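# Pour beans from plate into blue bowl, set plate down

## Task

Tip the beans off the white plate into the blue patterned bowl with no more than four landing outside it and the bowl still upright; afterwards place the plate flat and face up somewhere not above the bowl, and release it.

## Robot and tools

ROBOT. Two arms stand at the table: left_arm, with a five-finger left hand, and right_arm, with a five-finger right hand. The left hand mirrors the right one. In the scene frame the origin sits at table-top height halfway between the nominal arm bases, +x points out over the table, +z points up, and left_arm is on the +y side (this is not the image side). Calibrated bases: left_arm at (+0.046, +0.306, 0) m, quat_wxyz (+1.000, 0, 0, +0.009); right_arm at (+0.005, -0.348, 0) m, quat_wxyz (+1.000, 0, 0, -0.005). A camera stand is fixed behind the arms. Loose objects can get an occasional small shove from outside.

HAND POINT. Each arm is controlled through a hand point 0.05 m in front of the palm and 0.15 m from the wrist mount along the fingers. Its +z runs along the straightened fingers, +y points out of the palm, and +x runs across the palm: away from the thumb on the right hand, toward the thumb on the left hand. Straight fingers extend 0.06-0.07 m past the point and lie 0.06 m behind it along -y. A wrist bracket on the little-finger side can strike objects. Positions and orientations the robot reports use each arm's own base frame; fixed cameras and the table use the scene frame. Readings may be off by a few cm, and arms often rest 1-3 cm (sometimes 5 cm) low of the command without touching anything.

THE 28-NUMBER ROW. Every row is one flat list shared by both arms, all values in [-1, 1]: left_arm dx, dy, dz, rx, ry, rz; left hand little, ring, middle, index, thumb_bend, thumb_turn, force_limit, speed; then right_arm dx, dy, dz, rx, ry, rz; right hand the same eight. The six pose numbers are offsets, not poses: they are measured along that arm's base axes from its Hand target as it stood when the action or move began, and 1.0 equals 0.6 m or 180 degrees; rx, ry, rz form a single rotation vector turning about the Hand target's position. All rows of one action count from that same start, so a repeated offset in a new call moves the arm further. Six zeros re-request the current Hand target. The hand numbers are absolute targets: -1 open/straight, +1 curled; thumb_turn -1 beside the palm, +1 opposite the fingers. force_limit maps -1..+1 to about 0-10 N (0-15 N for the two thumb motors); speed rises from near zero at -1 to full at +0.48 and stays full above. To leave a hand unchanged, resend the last eight numbers actually executed for it (or, if none yet, its hand_measured six plus hand_force_limit and hand_speed). A thumb-in-front grasp fits objects about 0.035-0.065 m thick, or a handle down to about 0.025 m. For a soft grip close at speed -0.94 or below. The controller limits each step's orientation change to 40 degrees from the measured one.

TOOLS.
execute_actions(actions, cameras): actions is a list of actions; each action is up to 15 rows, one per 1/30 s step, and a short action repeats its last row to fill 15 steps. Images come back only with an empty actions list or when cameras names them.
move(target, speed, blend, blocking, cameras): target is one row, or up to 15 rows that all count from the same starting Hand targets; paths are straight and end together within 10 s. speed is metres per second, 0.002-4.3, default 0.25 (turns up to twice that in rad/s), one value or one per target. blend in metres rounds corners; 0 stops at each target. blocking=false returns after about 0.5 s while the move continues. Moves do not avoid obstacles or the other arm; faster moves hit harder and overshoot more. Hand numbers of later targets are applied on arrival.
wait(seconds 0-10, cameras): lets time pass holding commands.
stop(cameras): brakes a running move.
zoom_image(camera, region): camera is cam_high, cam_left_wrist or cam_right_wrist; region [x0, y0, x1, y1] in pixels from the top-left, at most 504 by 504. cam_high is 504x504, wrist cameras 616x616.
show_instructions(): shows reference images (here a five-finger left hand page).
finished_scene(scene=1): ends the scene for good.

RESULTS. Each result gives, per arm, end_effector_position (m) and end_effector_quat_wxyz in its base frame, the Hand target (the base for the next offsets), joint data, and hand lists hand_measured, hand_stopped_by (moving, target, force, stalled, fault) and hand_load_n (fingertip load, positive when pushed open; a dropped object shows as load near 0), plus hand_force_limit and hand_speed. Joint velocities may be omitted when all are at noise. A move adds a move: line with its ending (done, off_target, moving, held, fault) and limits (paced = pose clipped, held = steps withheld). MOTOR HOT appears near 85 °C; at 100 °C the arm goes limp for 30-60 s or more.

AVOID. Spilling beans, tipping the bowl, dropping or releasing the plate while it moves, slamming or hard pressing, arms touching each other or one hand gripping the other, pushing anything off the work area, sweeping a hand close past its own base (go around), and long stretched holds that heat motors. A blocked arm keeps pushing until commanded back past its hand point.

Each tool is called after "Emit:" as name(argument=value, ...), one argument or row to a line, values as JSON.

Reference images:

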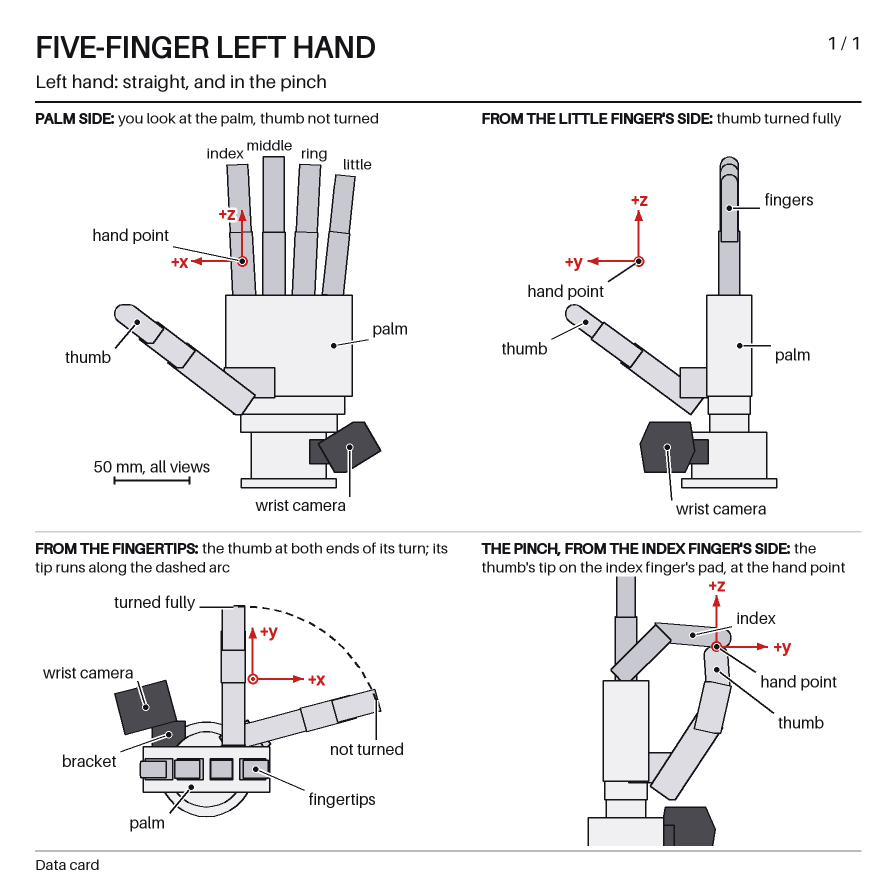

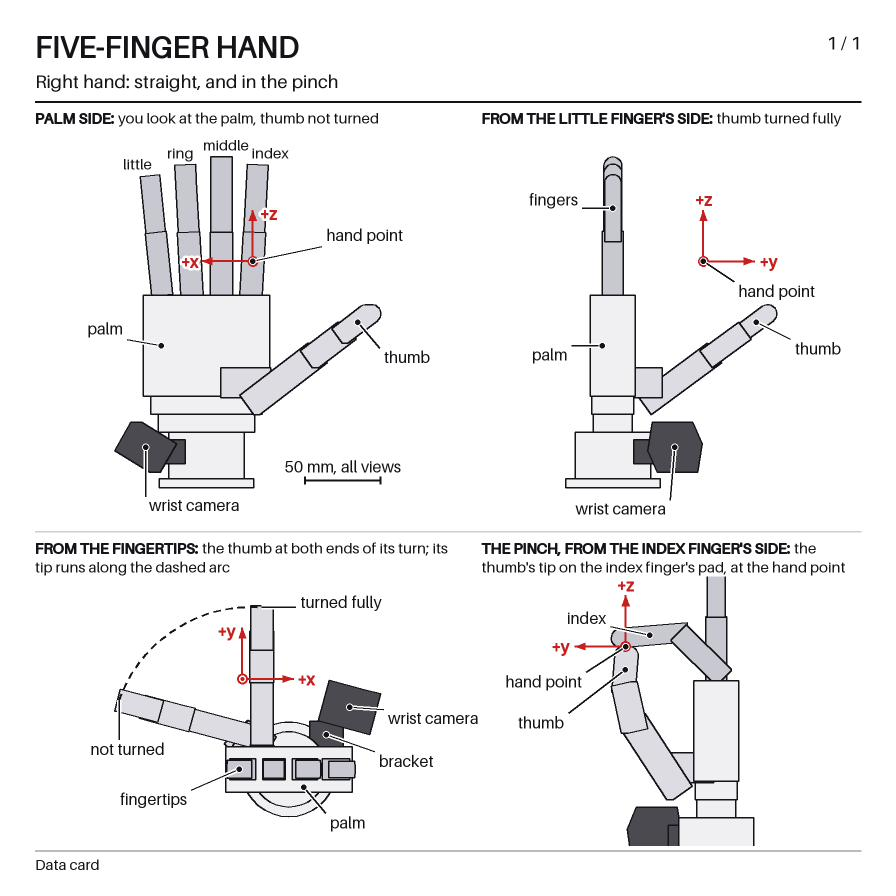

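## Session

Emit:
execute_actions(
  actions=[],
)

Scene clock: 0.00 s.
left_arm: end_effector_position=(+0.3358, +0.1646, +0.2703) hand_measured=(-1.000, -1.000, -1.000, -1.000, -1.000, -1.000) hand_load_n=(+0.0, +0.0, +0.0, +0.0, +0.0, +0.0) hand_stopped_by=(target, target, target, target, target, target) hand_force_limit=0.00 hand_speed=-0.80 end_effector_quat_wxyz=(+0.182, +0.821, +0.368, +0.397) | right_arm: end_effector_position=(+0.1536, +0.2860, +0.2526) hand_measured=(-1.000, -1.000, -1.000, -1.000, -1.000, -1.000) hand_load_n=(+0.0, +0.0, +0.0, +0.0, +0.0, +0.0) hand_stopped_by=(target, target, target, target, target, target) hand_force_limit=0.00 hand_speed=-0.80 end_effector_quat_wxyz=(-0.248, +0.769, -0.545, +0.225)
Joint positions: left_arm=[0.91 0.806 0.666 -0.774 0.674 -1.741] | right_arm=[1.235 0.939 1.031 -1.26 0.567 0.779]
Joint velocities: within noise
Joint torques (N m): no reading
Heat: left arm: hottest waist 30 °C; right arm: hottest shoulder 31 °C.
Hand target: left_arm +0.3392, +0.1681, +0.2838; +0.179, +0.818, +0.363, +0.409 | right_arm +0.1575, +0.2934, +0.2676; -0.266, +0.760, -0.549, +0.222

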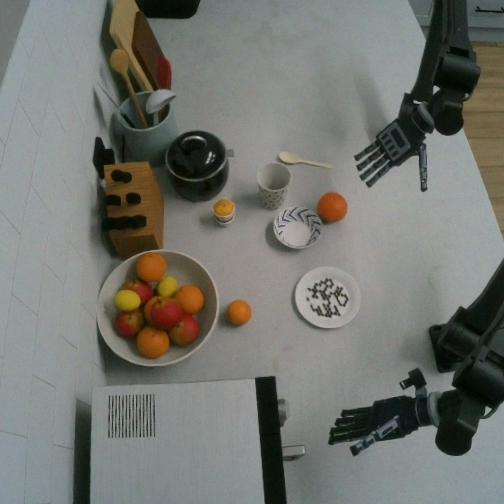

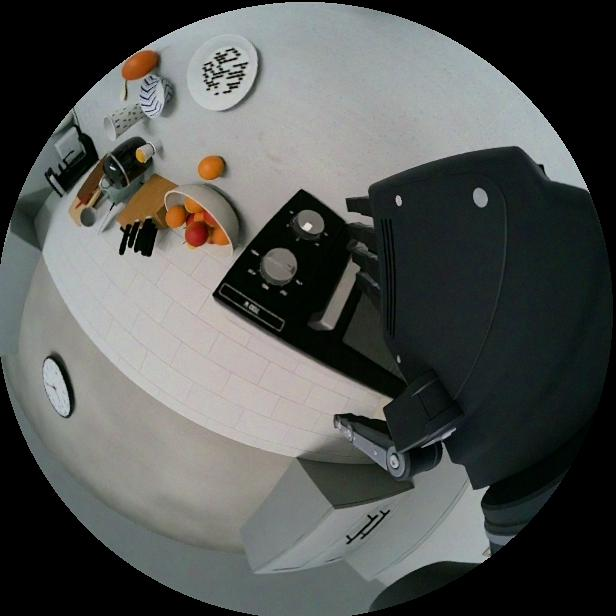

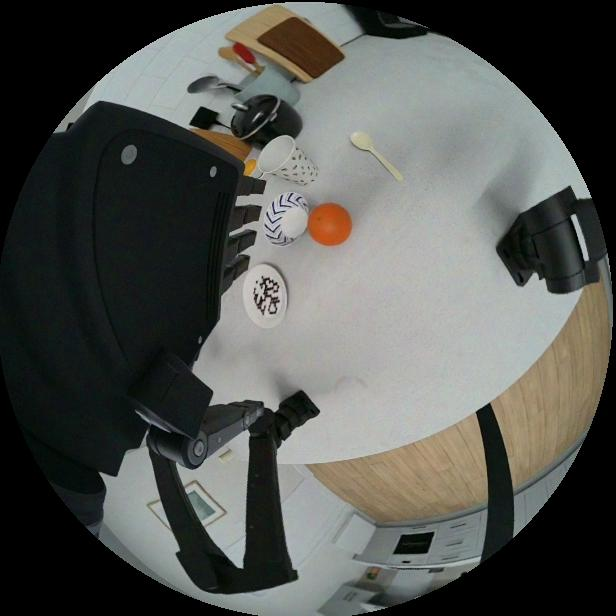

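Emit:
zoom_image(
  camera="cam_high",
  region=[250, 180, 390, 350],
)

Emit:
zoom_image(
  camera="cam_left_wrist",
  region=[90, 10, 290, 210],
)

Emit:
zoom_image(
  camera="cam_right_wrist",
  region=[220, 160, 380, 340],
)

Scaled by 2.965 from the camera's 504x504 image, which has a finer 720x720 frame.

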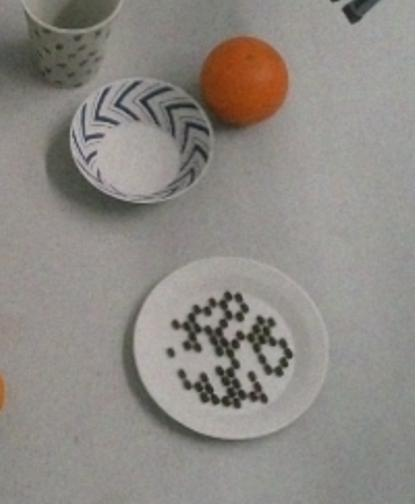

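Scaled by 2.520 from the camera's 616x616 image, which has a finer 880x880 frame.

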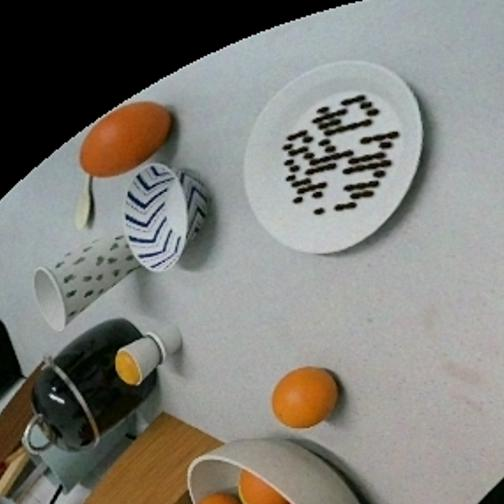

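Scaled by 2.800 from the camera's 616x616 image, which has a finer 880x880 frame.

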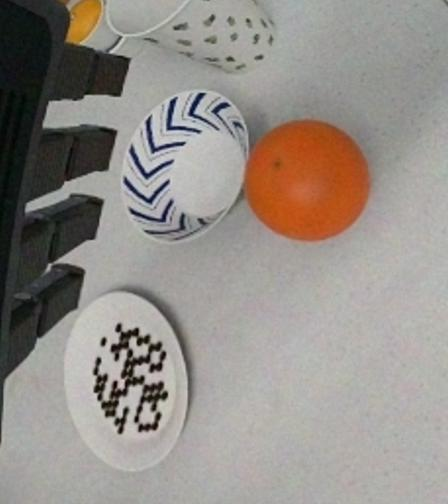

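Emit:
move(
  target=[0,0,0,0,0,0,-1,-1,-1,-1,-1,-1,0,-0.8, 0.2,0.15,0.03,-0.114,0.197,0.168,0.1,0.1,0.1,0.1,-1,1,0,0.3],
  cameras=["all"],
)

Scene clock: 9.63 s.
left_arm: end_effector_position=(+0.3358, +0.1646, +0.2703) hand_measured=(-1.000, -1.000, -1.000, -1.000, -1.000, -1.000) hand_load_n=(+0.0, +0.0, +0.0, +0.0, +0.0, +0.0) hand_stopped_by=(target, target, target, target, target, target) hand_force_limit=0.00 hand_speed=-0.80 end_effector_quat_wxyz=(+0.182, +0.821, +0.368, +0.397) | right_arm: end_effector_position=(+0.2661, +0.3779, +0.2685) hand_measured=(+0.100, +0.100, +0.100, +0.100, -1.000, +1.000) hand_load_n=(+0.0, +0.0, +0.0, +0.0, +0.0, +0.0) hand_stopped_by=(target, target, target, target, target, target) hand_force_limit=0.00 hand_speed=0.30 end_effector_quat_wxyz=(+0.000, +0.938, -0.348, +0.003)
Joint positions: left_arm=[0.91 0.806 0.666 -0.774 0.674 -1.741] | right_arm=[0.89 1.706 1.812 -1.676 0.006 0.03]
Joint torques (N m): left_arm=[-0.56 -2.73 11.63 1.39 0.37 -0.02] | right_arm=[-0.38 -13.39 9.26 -0.61 -0.11 -0.03]
Heat: left arm: hottest waist 30 °C; right arm: hottest shoulder 31 °C.
Hand target: left_arm +0.3392, +0.1681, +0.2838; +0.179, +0.818, +0.363, +0.409 | right_arm +0.2774, +0.3835, +0.2856; -0.001, +0.939, -0.343, +0.001
Off the commanded pose: left_arm 0.014 m, 2 deg | right_arm 0.021 m, 1 deg.
joint sent to its limit (right arm) — joint 4 (wrist pitch), lower limit. The joint targets still meet the commanded pose.
move: off_target (left_arm, right_arm)

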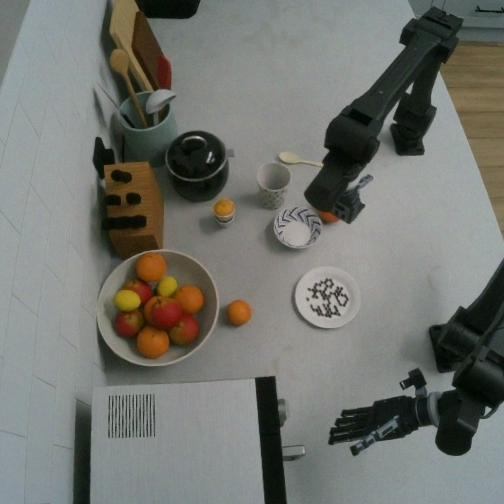

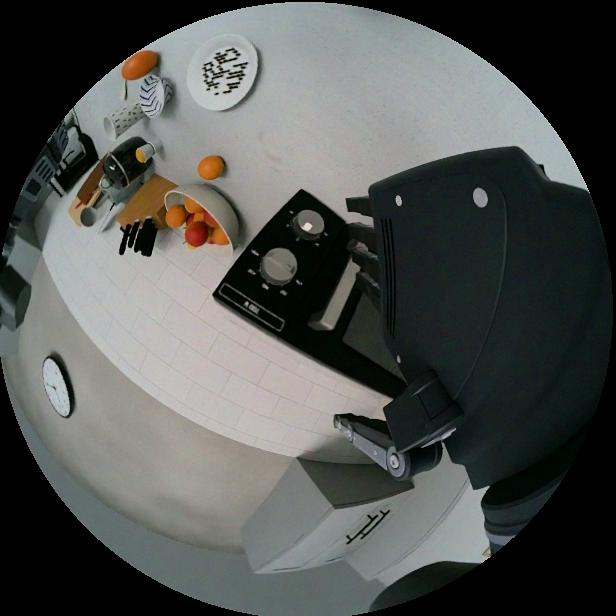

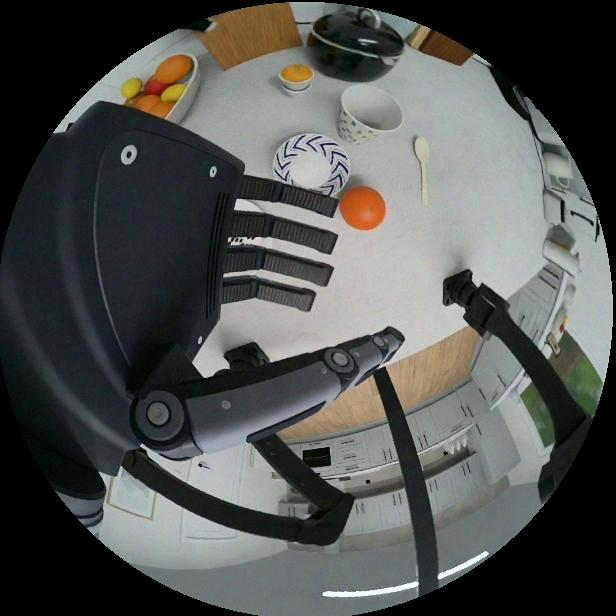

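Emit:
move(
  target=[0,0,0,0,0,0,-1,-1,-1,-1,-1,-1,0,-0.8, 0.238,0.244,-0.11,0,0,0,0.1,0.1,0.1,0.1,-1,1,0,0.3],
  cameras=["all"],
)

Scene clock: 12.77 s.
left_arm: end_effector_position=(+0.3358, +0.1646, +0.2703) hand_measured=(-1.000, -1.000, -1.000, -1.000, -1.000, -1.000) hand_load_n=(+0.0, +0.0, +0.0, +0.0, +0.0, +0.0) hand_stopped_by=(target, target, target, target, target, target) hand_force_limit=0.00 hand_speed=-0.80 end_effector_quat_wxyz=(+0.182, +0.821, +0.368, +0.397) | right_arm: end_effector_position=(+0.4085, +0.5267, +0.2048) hand_measured=(+0.100, +0.100, +0.100, +0.100, -1.000, +1.000) hand_load_n=(+0.0, +0.0, +0.0, +0.0, +0.0, +0.0) hand_stopped_by=(target, target, target, target, target, target) hand_force_limit=0.00 hand_speed=0.30 end_effector_quat_wxyz=(-0.073, +0.932, -0.354, +0.025)
Joint positions: left_arm=[0.91 0.806 0.666 -0.774 0.674 -1.741] | right_arm=[0.863 2.257 2.518 -1.677 -0.002 0.018]
Joint torques (N m): left_arm=[-0.26 -3.14 11.69 1.14 0.37 -0.01] | right_arm=[-1.32 -19.6 9.44 -0.31 -0.11 -0.02]
Heat: left arm: hottest waist 30 °C; right arm: hottest shoulder 32 °C.
Hand target: left_arm +0.3392, +0.1681, +0.2838; +0.179, +0.818, +0.363, +0.409 | right_arm +0.4202, +0.5297, +0.2195; -0.001, +0.939, -0.343, +0.001
Off the commanded pose: left_arm 0.014 m, 2 deg | right_arm 0.019 m, 9 deg.
joint sent to its limit (right arm) — joint 4 (wrist pitch), lower limit. The joint targets are off in orientation, not in position.
move: off_target (left_arm, right_arm)

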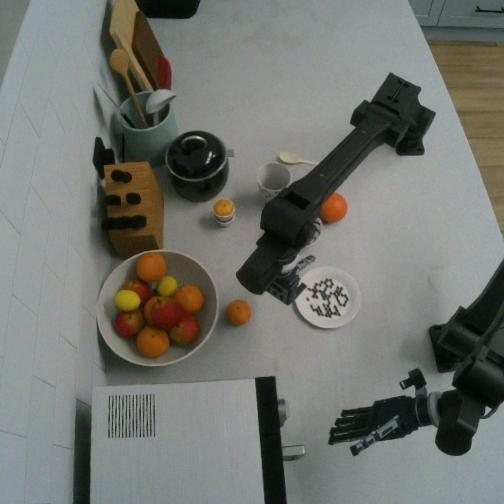

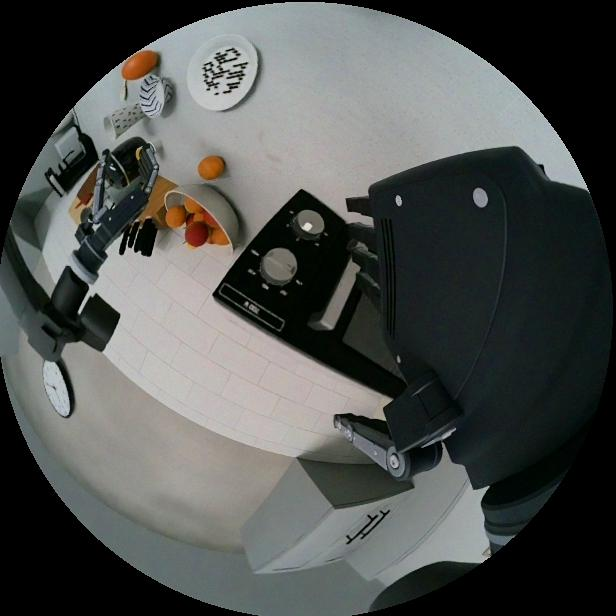

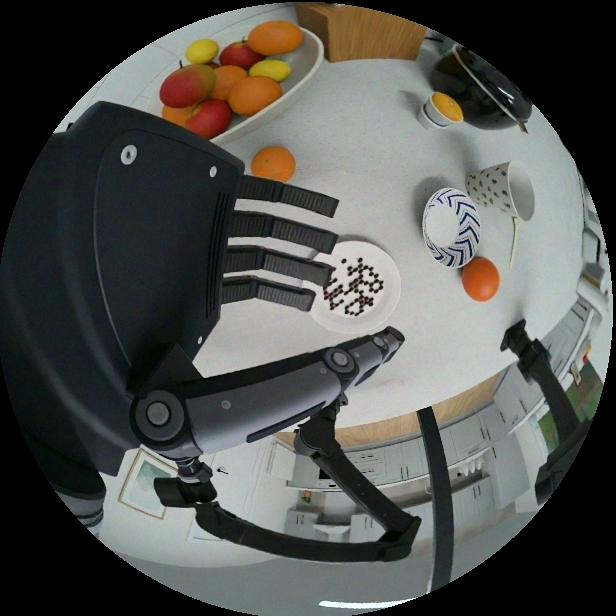

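Emit:
move(
  target=[0,0,0,0,0,0,-1,-1,-1,-1,-1,-1,0,-0.8, 0.02,0.033,-0.18,0,0,0,0,0,0,0,-1,1,0,0.3],
  cameras=["all"],
)

Scene clock: 16.40 s.
left_arm: end_effector_position=(+0.3358, +0.1646, +0.2703) hand_measured=(-1.000, -1.000, -1.000, -1.000, -1.000, -1.000) hand_load_n=(+0.0, +0.0, +0.0, +0.0, +0.0, +0.0) hand_stopped_by=(target, target, target, target, target, target) hand_force_limit=0.00 hand_speed=-0.80 end_effector_quat_wxyz=(+0.182, +0.821, +0.368, +0.397) | right_arm: end_effector_position=(+0.4215, +0.5418, +0.0784) hand_measured=(+0.000, +0.000, +0.000, +0.000, -1.000, +1.000) hand_load_n=(+0.0, +0.0, +0.0, +0.0, +0.0, +0.0) hand_stopped_by=(target, target, target, target, target, target) hand_force_limit=0.00 hand_speed=0.30 end_effector_quat_wxyz=(-0.002, +0.935, -0.355, +0.000)
Joint positions: left_arm=[0.91 0.806 0.666 -0.774 0.674 -1.741] | right_arm=[0.863 2.494 2.604 -1.677 -0.002 0.018]
Joint torques (N m): left_arm=[-0.5 -3.08 11.81 1.33 0.38 -0.01] | right_arm=[-0.32 -23.47 9.24 -0.36 0.22 -0.06]
Heat: left arm: hottest waist 30 °C; right arm: hottest shoulder 32 °C.
Hand target: left_arm +0.3392, +0.1681, +0.2838; +0.179, +0.818, +0.363, +0.409 | right_arm +0.4323, +0.5496, +0.1115; -0.001, +0.939, -0.343, +0.001
Off the commanded pose: left_arm 0.014 m, 2 deg | right_arm 0.036 m, 1 deg.
joint sent to its limit (right arm) — joint 4 (wrist pitch), lower limit. The joint targets are off in position and orientation.
move: off_target (left_arm, right_arm)

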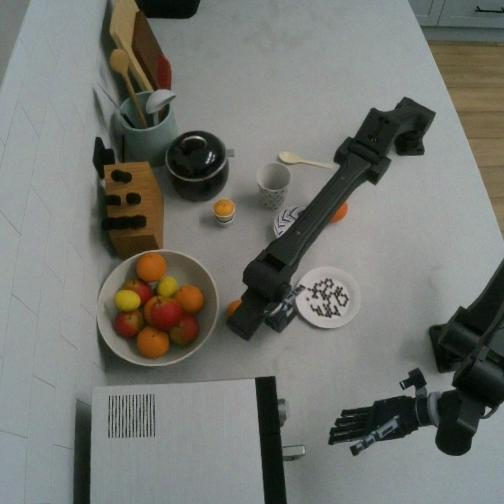

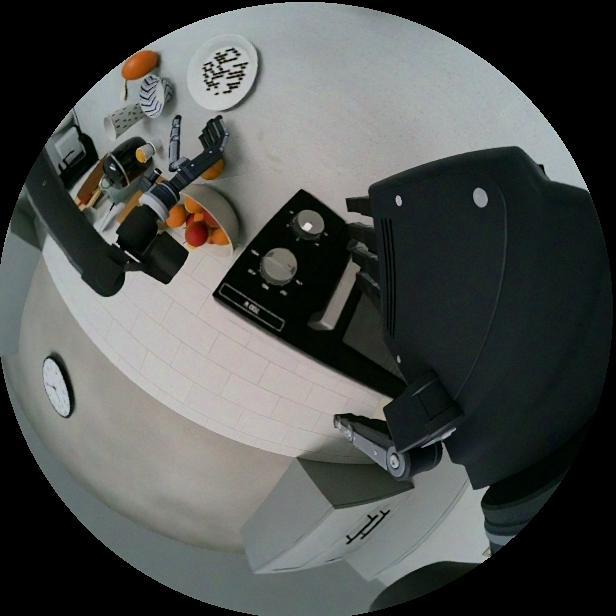

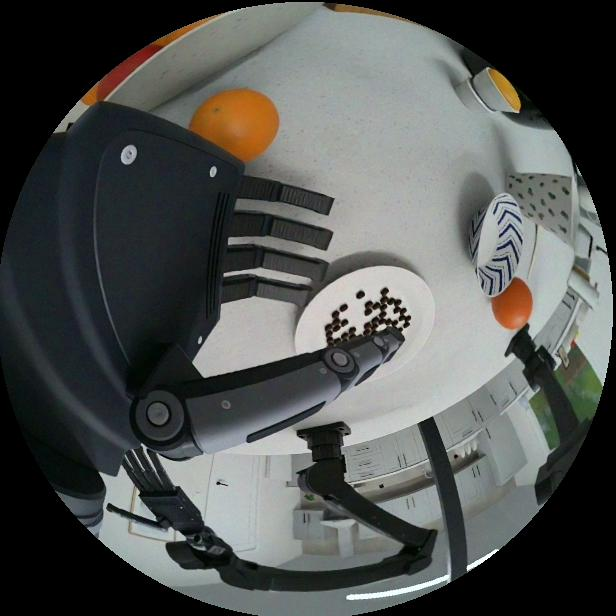

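Emit:
zoom_image(
  camera="cam_right_wrist",
  region=[200, 160, 460, 420],
)

Emit:
zoom_image(
  camera="cam_left_wrist",
  region=[100, 20, 280, 200],
)

Emit:
zoom_image(
  camera="cam_high",
  region=[220, 240, 380, 360],
)

Scaled by 1.938 from the camera's 616x616 image, which has a finer 880x880 frame.

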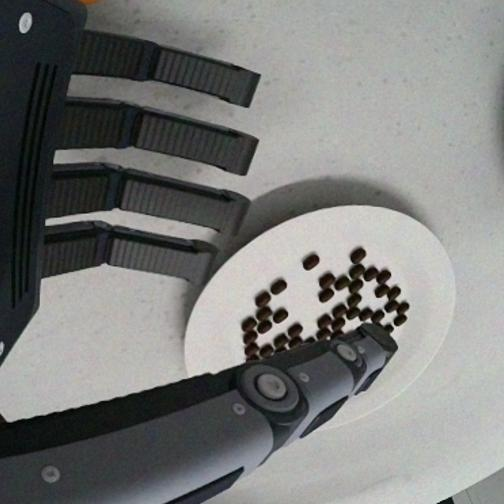

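Scaled by 2.800 from the camera's 616x616 image, which has a finer 880x880 frame.

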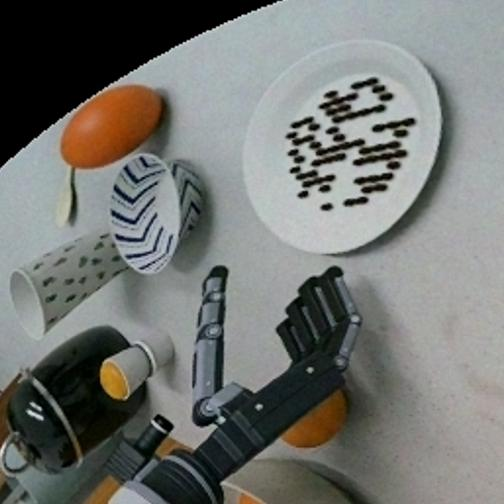

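Scaled by 3.150 from the camera's 504x504 image, which has a finer 720x720 frame.

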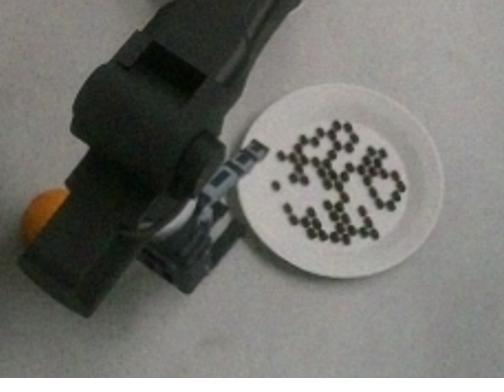

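Emit:
move(
  target=[0,0,0,0,0,0,-1,-1,-1,-1,-1,-1,0,-0.8, 0.01,0.02,-0.055,0,0,0,0,0,0,0,-1,1,0,0.3],
  cameras=["all"],
)

Scene clock: 19.03 s.
left_arm: end_effector_position=(+0.3358, +0.1646, +0.2703) hand_measured=(-1.000, -1.000, -1.000, -1.000, -1.000, -1.000) hand_load_n=(+0.0, +0.5, +0.0, +0.0, +0.0, +0.0) hand_stopped_by=(target, target, target, target, target, target) hand_force_limit=0.00 hand_speed=-0.80 end_effector_quat_wxyz=(+0.182, +0.821, +0.368, +0.397) | right_arm: end_effector_position=(+0.4310, +0.5530, +0.0624) hand_measured=(+0.000, +0.000, +0.000, +0.000, -1.000, +1.000) hand_load_n=(+0.0, +0.5, +0.0, +0.0, +0.0, +0.0) hand_stopped_by=(target, target, target, target, target, target) hand_force_limit=0.00 hand_speed=0.30 end_effector_quat_wxyz=(-0.011, +0.935, -0.355, +0.003)
Joint positions: left_arm=[0.91 0.806 0.666 -0.774 0.674 -1.741] | right_arm=[0.863 2.557 2.686 -1.677 -0.002 0.018]
Joint torques (N m): left_arm=[-0.67 -3.02 11.67 1.4 0.38 0.02] | right_arm=[0.09 -21.83 9.16 -0.32 0.22 0]
Heat: left arm: hottest elbow 31 °C; right arm: hottest shoulder 32 °C.
Hand target: left_arm +0.3392, +0.1681, +0.2838; +0.179, +0.818, +0.363, +0.409 | right_arm +0.4382, +0.5615, +0.0785; -0.001, +0.939, -0.343, +0.000
Off the commanded pose: left_arm 0.014 m, 2 deg | right_arm 0.020 m, 2 deg.
joint sent to its limit (right arm) — joint 4 (wrist pitch), lower limit. The joint targets are off in orientation, not in position.
move: off_target (left_arm, right_arm)

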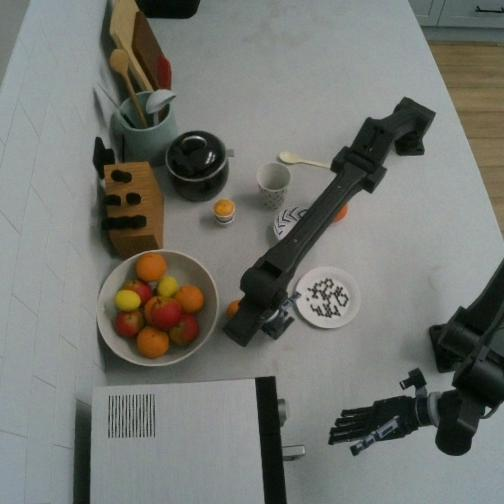

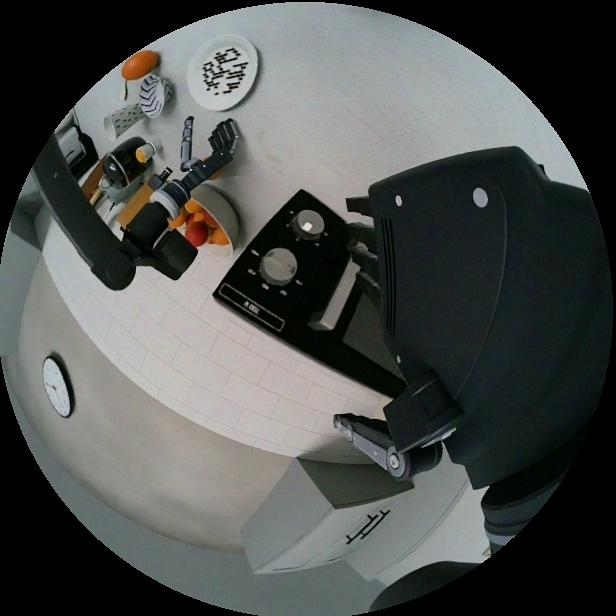

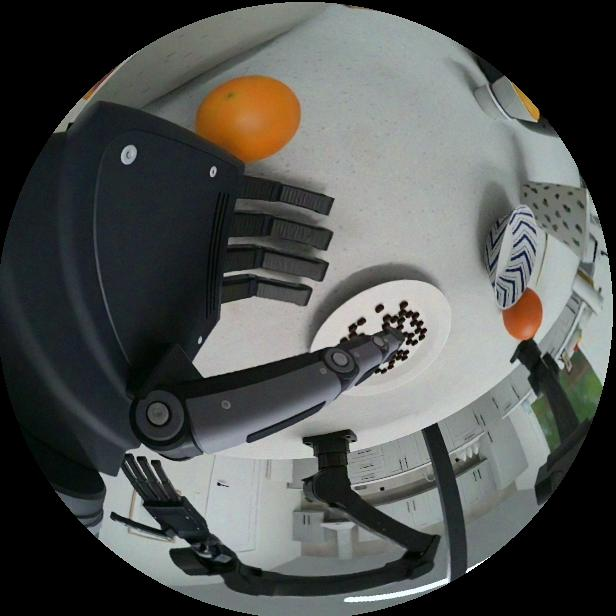

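Emit:
zoom_image(
  camera="cam_high",
  region=[210, 260, 370, 380],
)

Emit:
zoom_image(
  camera="cam_left_wrist",
  region=[140, 20, 280, 200],
)

Emit:
zoom_image(
  camera="cam_right_wrist",
  region=[200, 180, 460, 440],
)

Scaled by 3.150 from the camera's 504x504 image, which has a finer 720x720 frame.

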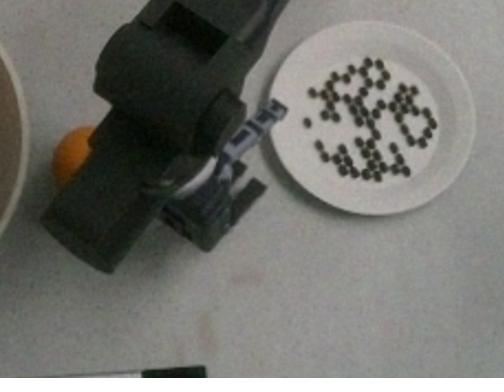

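Scaled by 2.800 from the camera's 616x616 image, which has a finer 880x880 frame.

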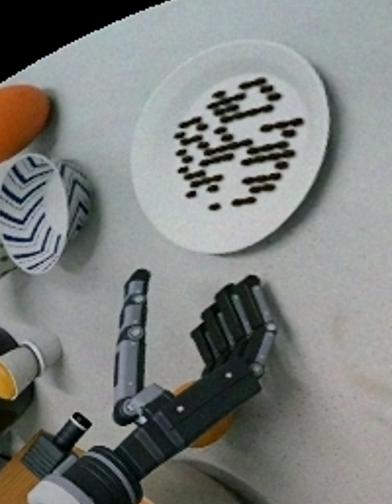

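Scaled by 1.938 from the camera's 616x616 image, which has a finer 880x880 frame.

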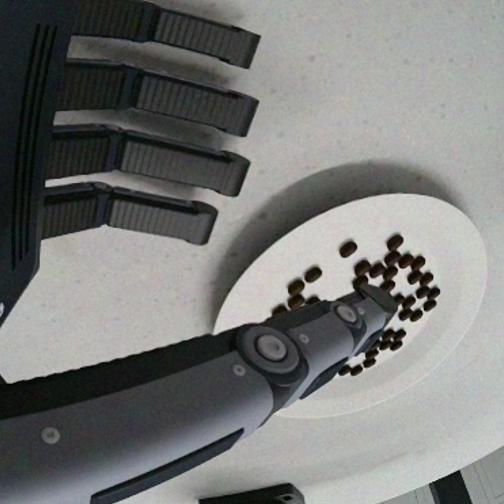

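Emit:
move(
  target=[0,0,0,0,0,0,-1,-1,-1,-1,-1,-1,0,-0.8, -0.064,0.053,-0.02,0,0,0,0,0,0,0,-1,1,0,0.3],
  cameras=["all"],
)

Emit:
zoom_image(
  camera="cam_high",
  region=[210, 260, 370, 380],
)

Emit:
zoom_image(
  camera="cam_left_wrist",
  region=[140, 20, 280, 200],
)

Emit:
zoom_image(
  camera="cam_right_wrist",
  region=[200, 180, 460, 440],
)

Scene clock: 21.87 s.
left_arm: end_effector_position=(+0.3358, +0.1646, +0.2703) hand_measured=(-1.000, -1.000, -1.000, -1.000, -1.000, -1.000) hand_load_n=(+0.0, +0.0, +0.0, +0.0, -0.5, +0.0) hand_stopped_by=(target, target, target, target, target, target) hand_force_limit=0.00 hand_speed=-0.80 end_effector_quat_wxyz=(+0.182, +0.821, +0.368, +0.397) | right_arm: end_effector_position=(+0.3921, +0.5840, +0.0562) hand_measured=(+0.000, +0.000, +0.000, +0.000, -1.000, +1.000) hand_load_n=(+0.0, +0.0, +0.0, +0.0, +0.0, +0.0) hand_stopped_by=(target, target, target, target, target, target) hand_force_limit=0.00 hand_speed=0.30 end_effector_quat_wxyz=(-0.009, +0.942, -0.335, +0.003)
Joint positions: left_arm=[0.91 0.806 0.666 -0.774 0.674 -1.741] | right_arm=[0.933 2.572 2.697 -1.677 0.001 0.045]
Joint torques (N m): left_arm=[-0.09 -3.08 11.7 1.35 0.37 -0.02] | right_arm=[-0.03 -21.13 9.42 -0.62 0.08 0.25]
Heat: left arm: hottest elbow 31 °C; right arm: hottest shoulder 33 °C.
Hand target: left_arm +0.3392, +0.1681, +0.2838; +0.179, +0.818, +0.363, +0.409 | right_arm +0.3997, +0.5934, +0.0667; -0.001, +0.939, -0.343, +0.001
Off the commanded pose: left_arm 0.014 m, 2 deg | right_arm 0.016 m, 1 deg.
joint sent to its limit (right arm) — joint 4 (wrist pitch), lower limit. The joint targets are off in orientation, not in position.
move: off_target (left_arm, right_arm)

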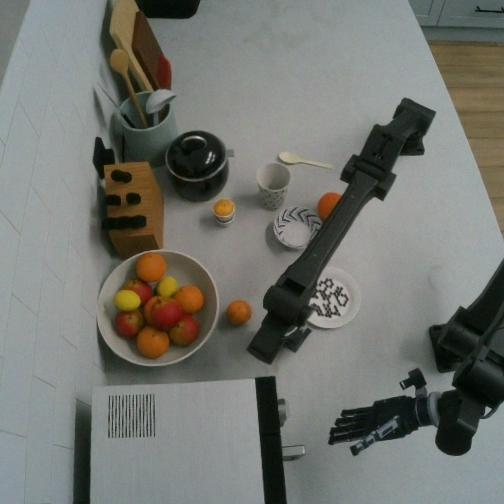

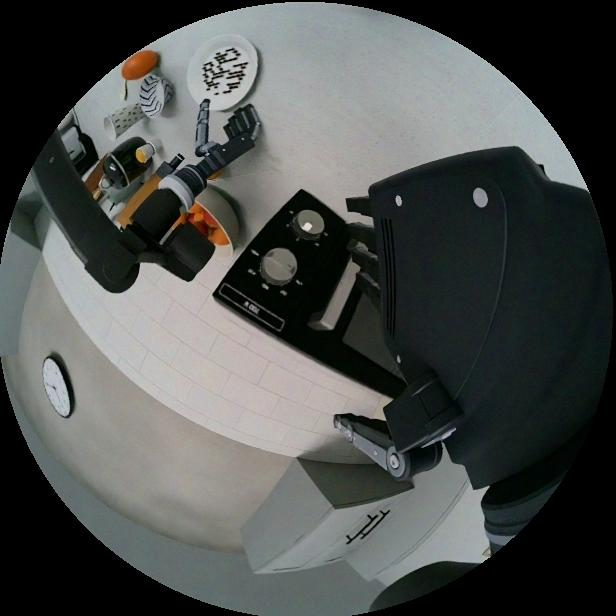

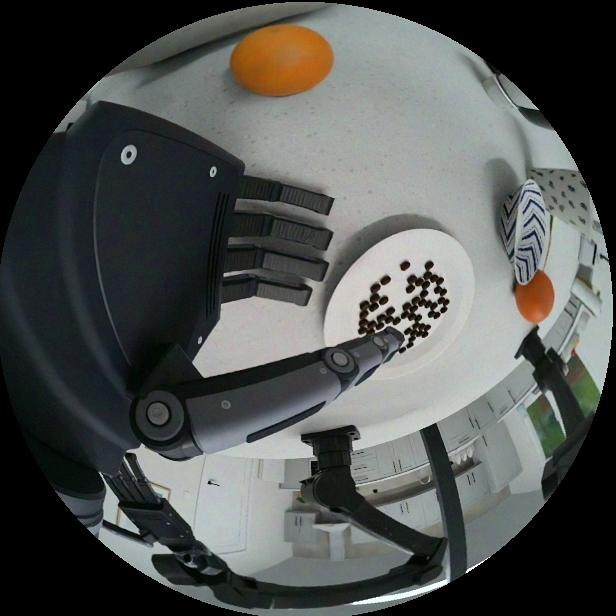

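Scaled by 3.150 from the camera's 504x504 image, which has a finer 720x720 frame.

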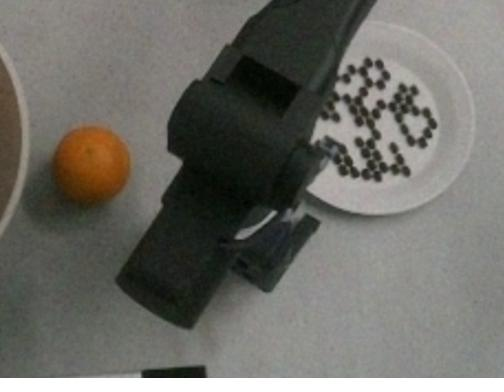

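Scaled by 2.800 from the camera's 616x616 image, which has a finer 880x880 frame.

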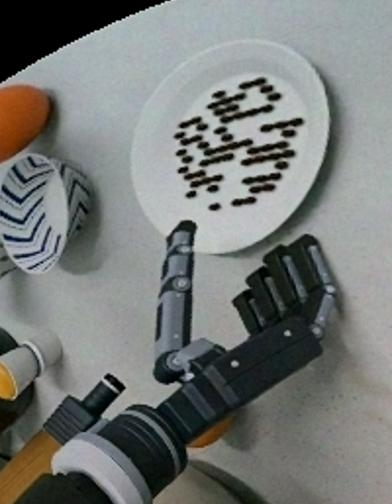

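Scaled by 1.938 from the camera's 616x616 image, which has a finer 880x880 frame.

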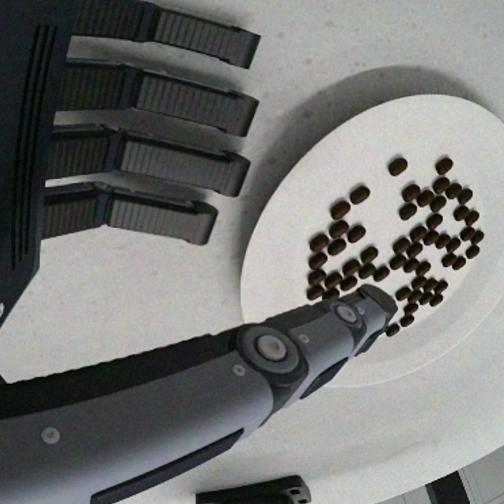

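Emit:
move(
  target=[0,0,0,0,0,0,-1,-1,-1,-1,-1,-1,0,-0.8, 0.0,0.0,-0.032,0,0,0,0,0,0,0,-1,1,0,0.3],
  cameras=["all"],
)

Emit:
zoom_image(
  camera="cam_left_wrist",
  region=[140, 20, 280, 200],
)

Emit:
zoom_image(
  camera="cam_right_wrist",
  region=[200, 180, 460, 440],
)

Scene clock: 23.67 s.
left_arm: end_effector_position=(+0.3358, +0.1646, +0.2703) hand_measured=(-1.000, -1.000, -1.000, -1.000, -1.000, -1.000) hand_load_n=(+0.0, +0.0, +0.0, +0.0, +0.0, +0.0) hand_stopped_by=(target, target, target, target, target, target) hand_force_limit=0.00 hand_speed=-0.80 end_effector_quat_wxyz=(+0.182, +0.821, +0.368, +0.397) | right_arm: end_effector_position=(+0.3931, +0.5858, +0.0524) hand_measured=(+0.000, +0.000, +0.000, +0.000, -1.000, +1.000) hand_load_n=(+0.0, +0.0, -3.5, +0.0, +0.0, +0.0) hand_stopped_by=(target, target, target, target, target, target) hand_force_limit=0.00 hand_speed=0.30 end_effector_quat_wxyz=(-0.009, +0.942, -0.335, +0.003)
Joint positions: left_arm=[0.91 0.806 0.666 -0.774 0.674 -1.741] | right_arm=[0.933 2.586 2.715 -1.68 0 0.045]
Joint torques (N m): left_arm=[-0.73 -2.37 11.69 1.31 0.38 -0.02] | right_arm=[-0.21 -20.25 9.14 -0.39 0.2 0.21]
Heat: left arm: hottest elbow 31 °C; right arm: hottest shoulder 33 °C.
Hand target: left_arm +0.3392, +0.1681, +0.2838; +0.179, +0.818, +0.363, +0.409 | right_arm +0.3997, +0.5934, +0.0474; -0.001, +0.939, -0.343, +0.001
Off the commanded pose: left_arm 0.014 m, 2 deg | right_arm 0.011 m, 1 deg.
joint sent to its limit (right arm) — joint 4 (wrist pitch), lower limit. The joint targets still meet the commanded pose.
move: off_target (left_arm, right_arm)

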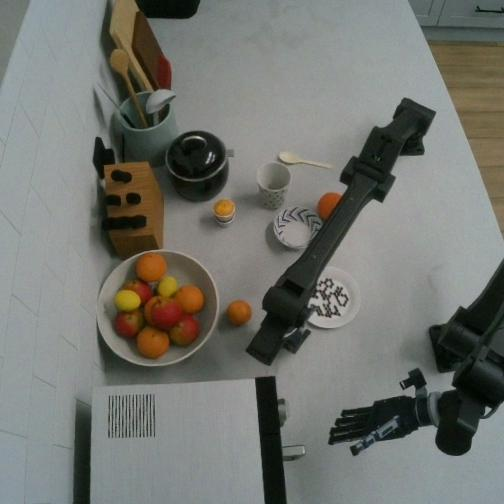

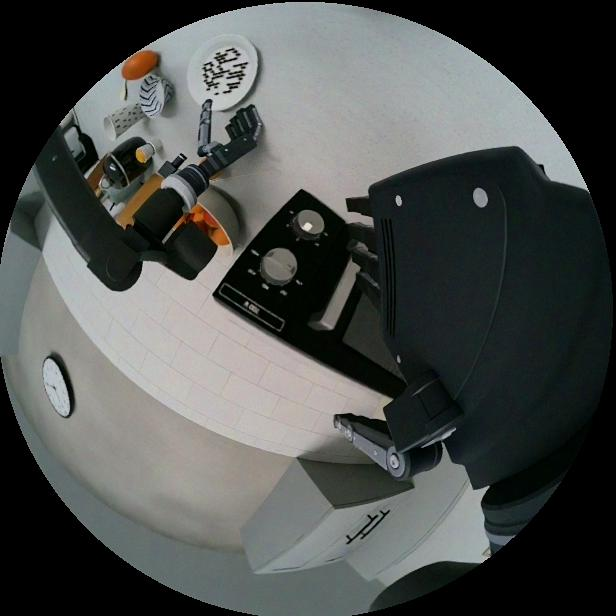

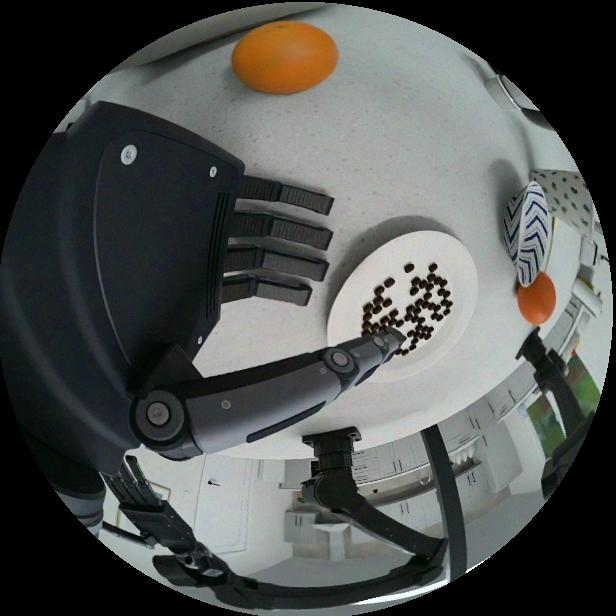

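Scaled by 2.800 from the camera's 616x616 image, which has a finer 880x880 frame.

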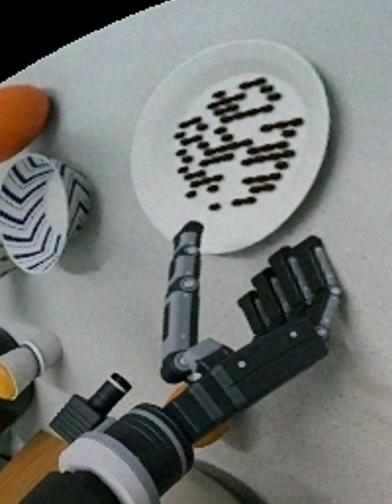

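Scaled by 1.938 from the camera's 616x616 image, which has a finer 880x880 frame.

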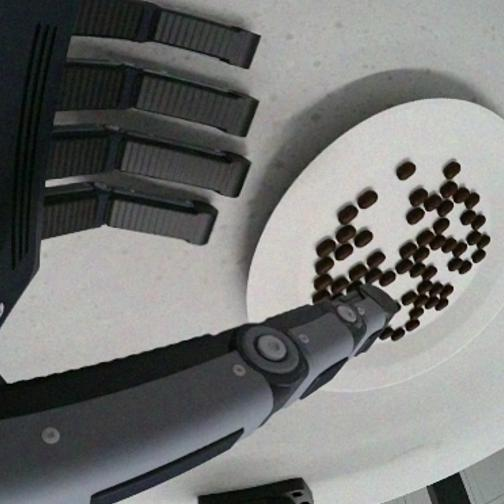

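Emit:
move(
  target=[0,0,0,0,0,0,-1,-1,-1,-1,-1,-1,0,-0.8, 0.0,0.0,-0.02,0,0,0,0,0,0,0,-1,1,0,0.3],
  cameras=[],
)

Scene clock: 25.17 s.
left_arm: end_effector_position=(+0.3358, +0.1646, +0.2703) hand_measured=(-1.000, -1.000, -1.000, -1.000, -1.000, -1.000) hand_load_n=(+0.0, +0.0, +0.0, +0.0, +0.0, +0.0) hand_stopped_by=(target, target, target, target, target, target) hand_force_limit=0.00 hand_speed=-0.80 end_effector_quat_wxyz=(+0.182, +0.821, +0.368, +0.397) | right_arm: end_effector_position=(+0.3942, +0.5878, +0.0520) hand_measured=(+0.000, +0.000, +0.000, +0.000, -1.000, +1.000) hand_load_n=(+0.0, -1.0, -5.5, +0.0, +0.0, +0.0) hand_stopped_by=(target, target, target, target, target, target) hand_force_limit=0.00 hand_speed=0.30 end_effector_quat_wxyz=(-0.013, +0.942, -0.335, +0.003)
Joint positions: left_arm=[0.91 0.806 0.666 -0.774 0.674 -1.741] | right_arm=[0.933 2.593 2.728 -1.68 -0.002 0.045]
Joint torques (N m): left_arm=[-0.73 -2.78 11.67 1.44 0.4 0.01] | right_arm=[-0.09 -18.61 8.81 -0.38 0.18 0.19]
Heat: left arm: hottest elbow 32 °C; right arm: hottest shoulder 33 °C.
Hand target: left_arm +0.3392, +0.1681, +0.2838; +0.179, +0.818, +0.363, +0.409 | right_arm +0.3997, +0.5934, +0.0354; -0.001, +0.939, -0.343, +0.001
Off the commanded pose: left_arm 0.014 m, 2 deg | right_arm 0.018 m, 2 deg.
joint sent to its limit (right arm) — joint 4 (wrist pitch), lower limit. The joint targets still meet the commanded pose.
move: off_target (left_arm, right_arm)
No camera images: "cameras" was empty.

Emit:
move(
  target=[
    [0,0,0,0,0,0,-1,-1,-1,-1,-1,-1,0,-0.8, 0.0,0.0,0.045,0,0,0,0.05,0.05,0.05,0.05,-1,1,0,0.3],
    [0,0,0,0,0,0,-1,-1,-1,-1,-1,-1,0,-0.8, -0.027,-0.032,0.045,0,0,0,0.05,0.05,0.1,0.05,-1,1,0,0.3],
  ],
  speed=0.1,
  cameras=["all"],
)

Emit:
zoom_image(
  camera="cam_left_wrist",
  region=[140, 20, 280, 200],
)

Emit:
zoom_image(
  camera="cam_right_wrist",
  region=[200, 180, 460, 440],
)

Scene clock: 28.57 s.
left_arm: end_effector_position=(+0.3358, +0.1646, +0.2703) hand_measured=(-1.000, -1.000, -1.000, -1.000, -1.000, -1.000) hand_load_n=(+0.0, +0.0, +0.0, +0.0, +0.0, +0.0) hand_stopped_by=(target, target, target, target, target, target) hand_force_limit=0.00 hand_speed=-0.80 end_effector_quat_wxyz=(+0.182, +0.821, +0.368, +0.397) | right_arm: end_effector_position=(+0.3815, +0.5696, +0.0476) hand_measured=(+0.050, +0.050, +0.100, +0.050, -1.000, +1.000) hand_load_n=(+0.0, -1.5, +0.0, +0.0, +0.0, +0.0) hand_stopped_by=(target, target, target, target, target, target) hand_force_limit=0.00 hand_speed=0.30 end_effector_quat_wxyz=(+0.016, +0.942, -0.335, -0.004)
Joint positions: left_arm=[0.91 0.806 0.666 -0.774 0.674 -1.741] | right_arm=[0.933 2.53 2.587 -1.66 0.001 0.045]
Joint torques (N m): left_arm=[-0.67 -2.61 11.75 1.28 0.36 -0.02] | right_arm=[-0.85 -24.53 5.05 0.18 0.22 0.21]
Heat: left arm: hottest elbow 32 °C; right arm: hottest shoulder 33 °C.
Hand target: left_arm +0.3392, +0.1681, +0.2838; +0.179, +0.818, +0.363, +0.409 | right_arm +0.3835, +0.5742, +0.0624; -0.001, +0.939, -0.343, +0.001
Off the commanded pose: left_arm 0.014 m, 2 deg | right_arm 0.016 m, 2 deg.
move: off_target (left_arm, right_arm); target 2's new numbers were sent with right_arm's hand 0.016 m and 2 deg from that target

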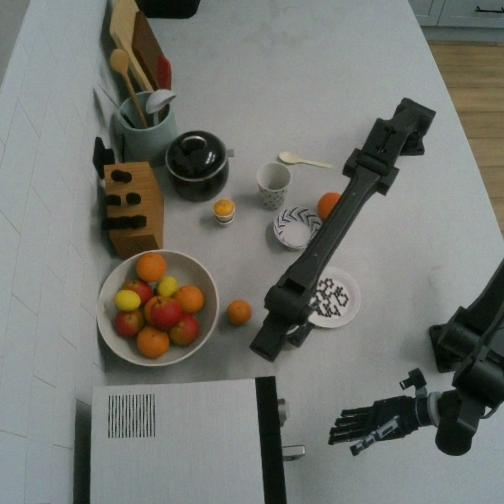

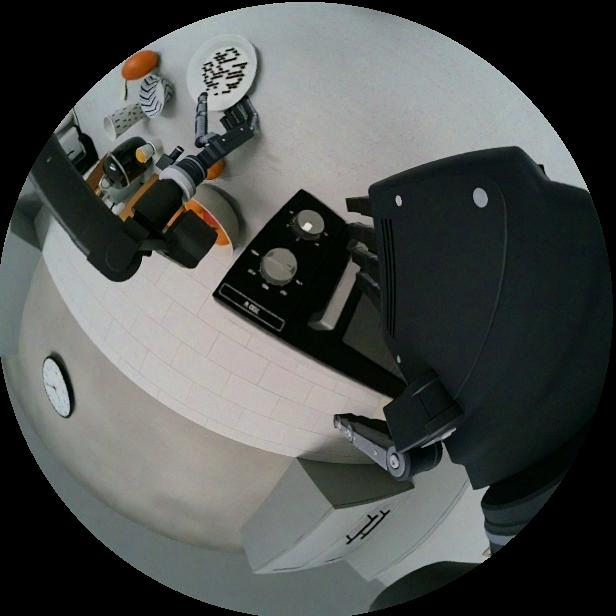

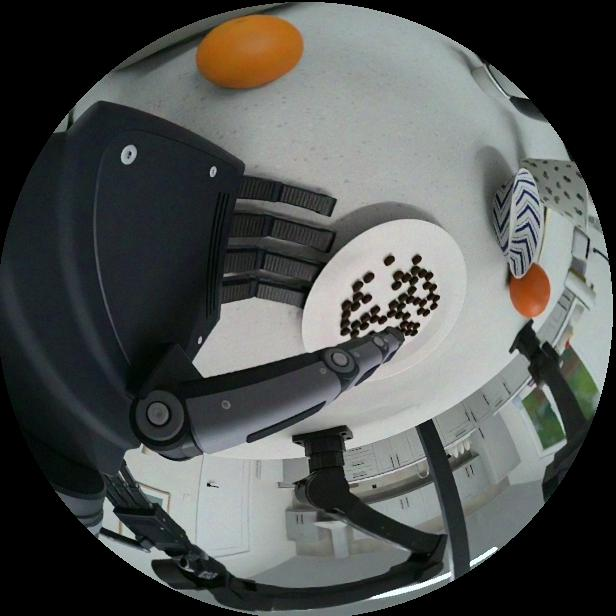

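Scaled by 2.800 from the camera's 616x616 image, which has a finer 880x880 frame.

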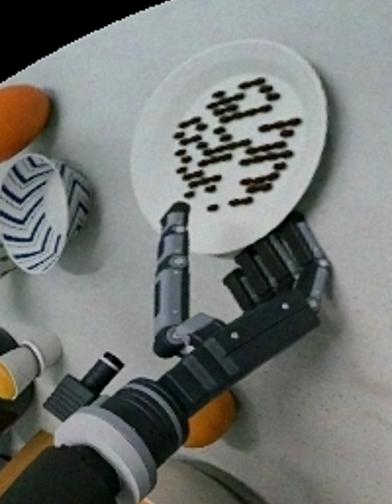

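Scaled by 1.938 from the camera's 616x616 image, which has a finer 880x880 frame.

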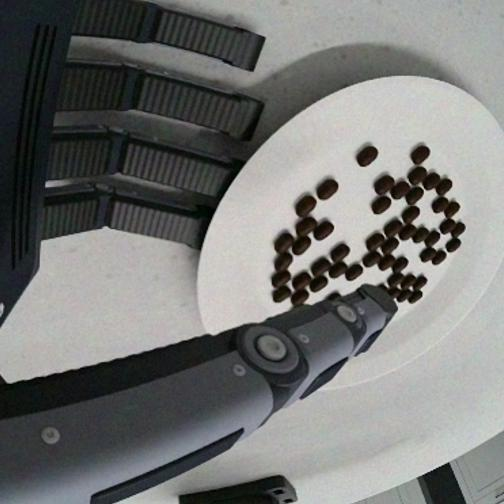

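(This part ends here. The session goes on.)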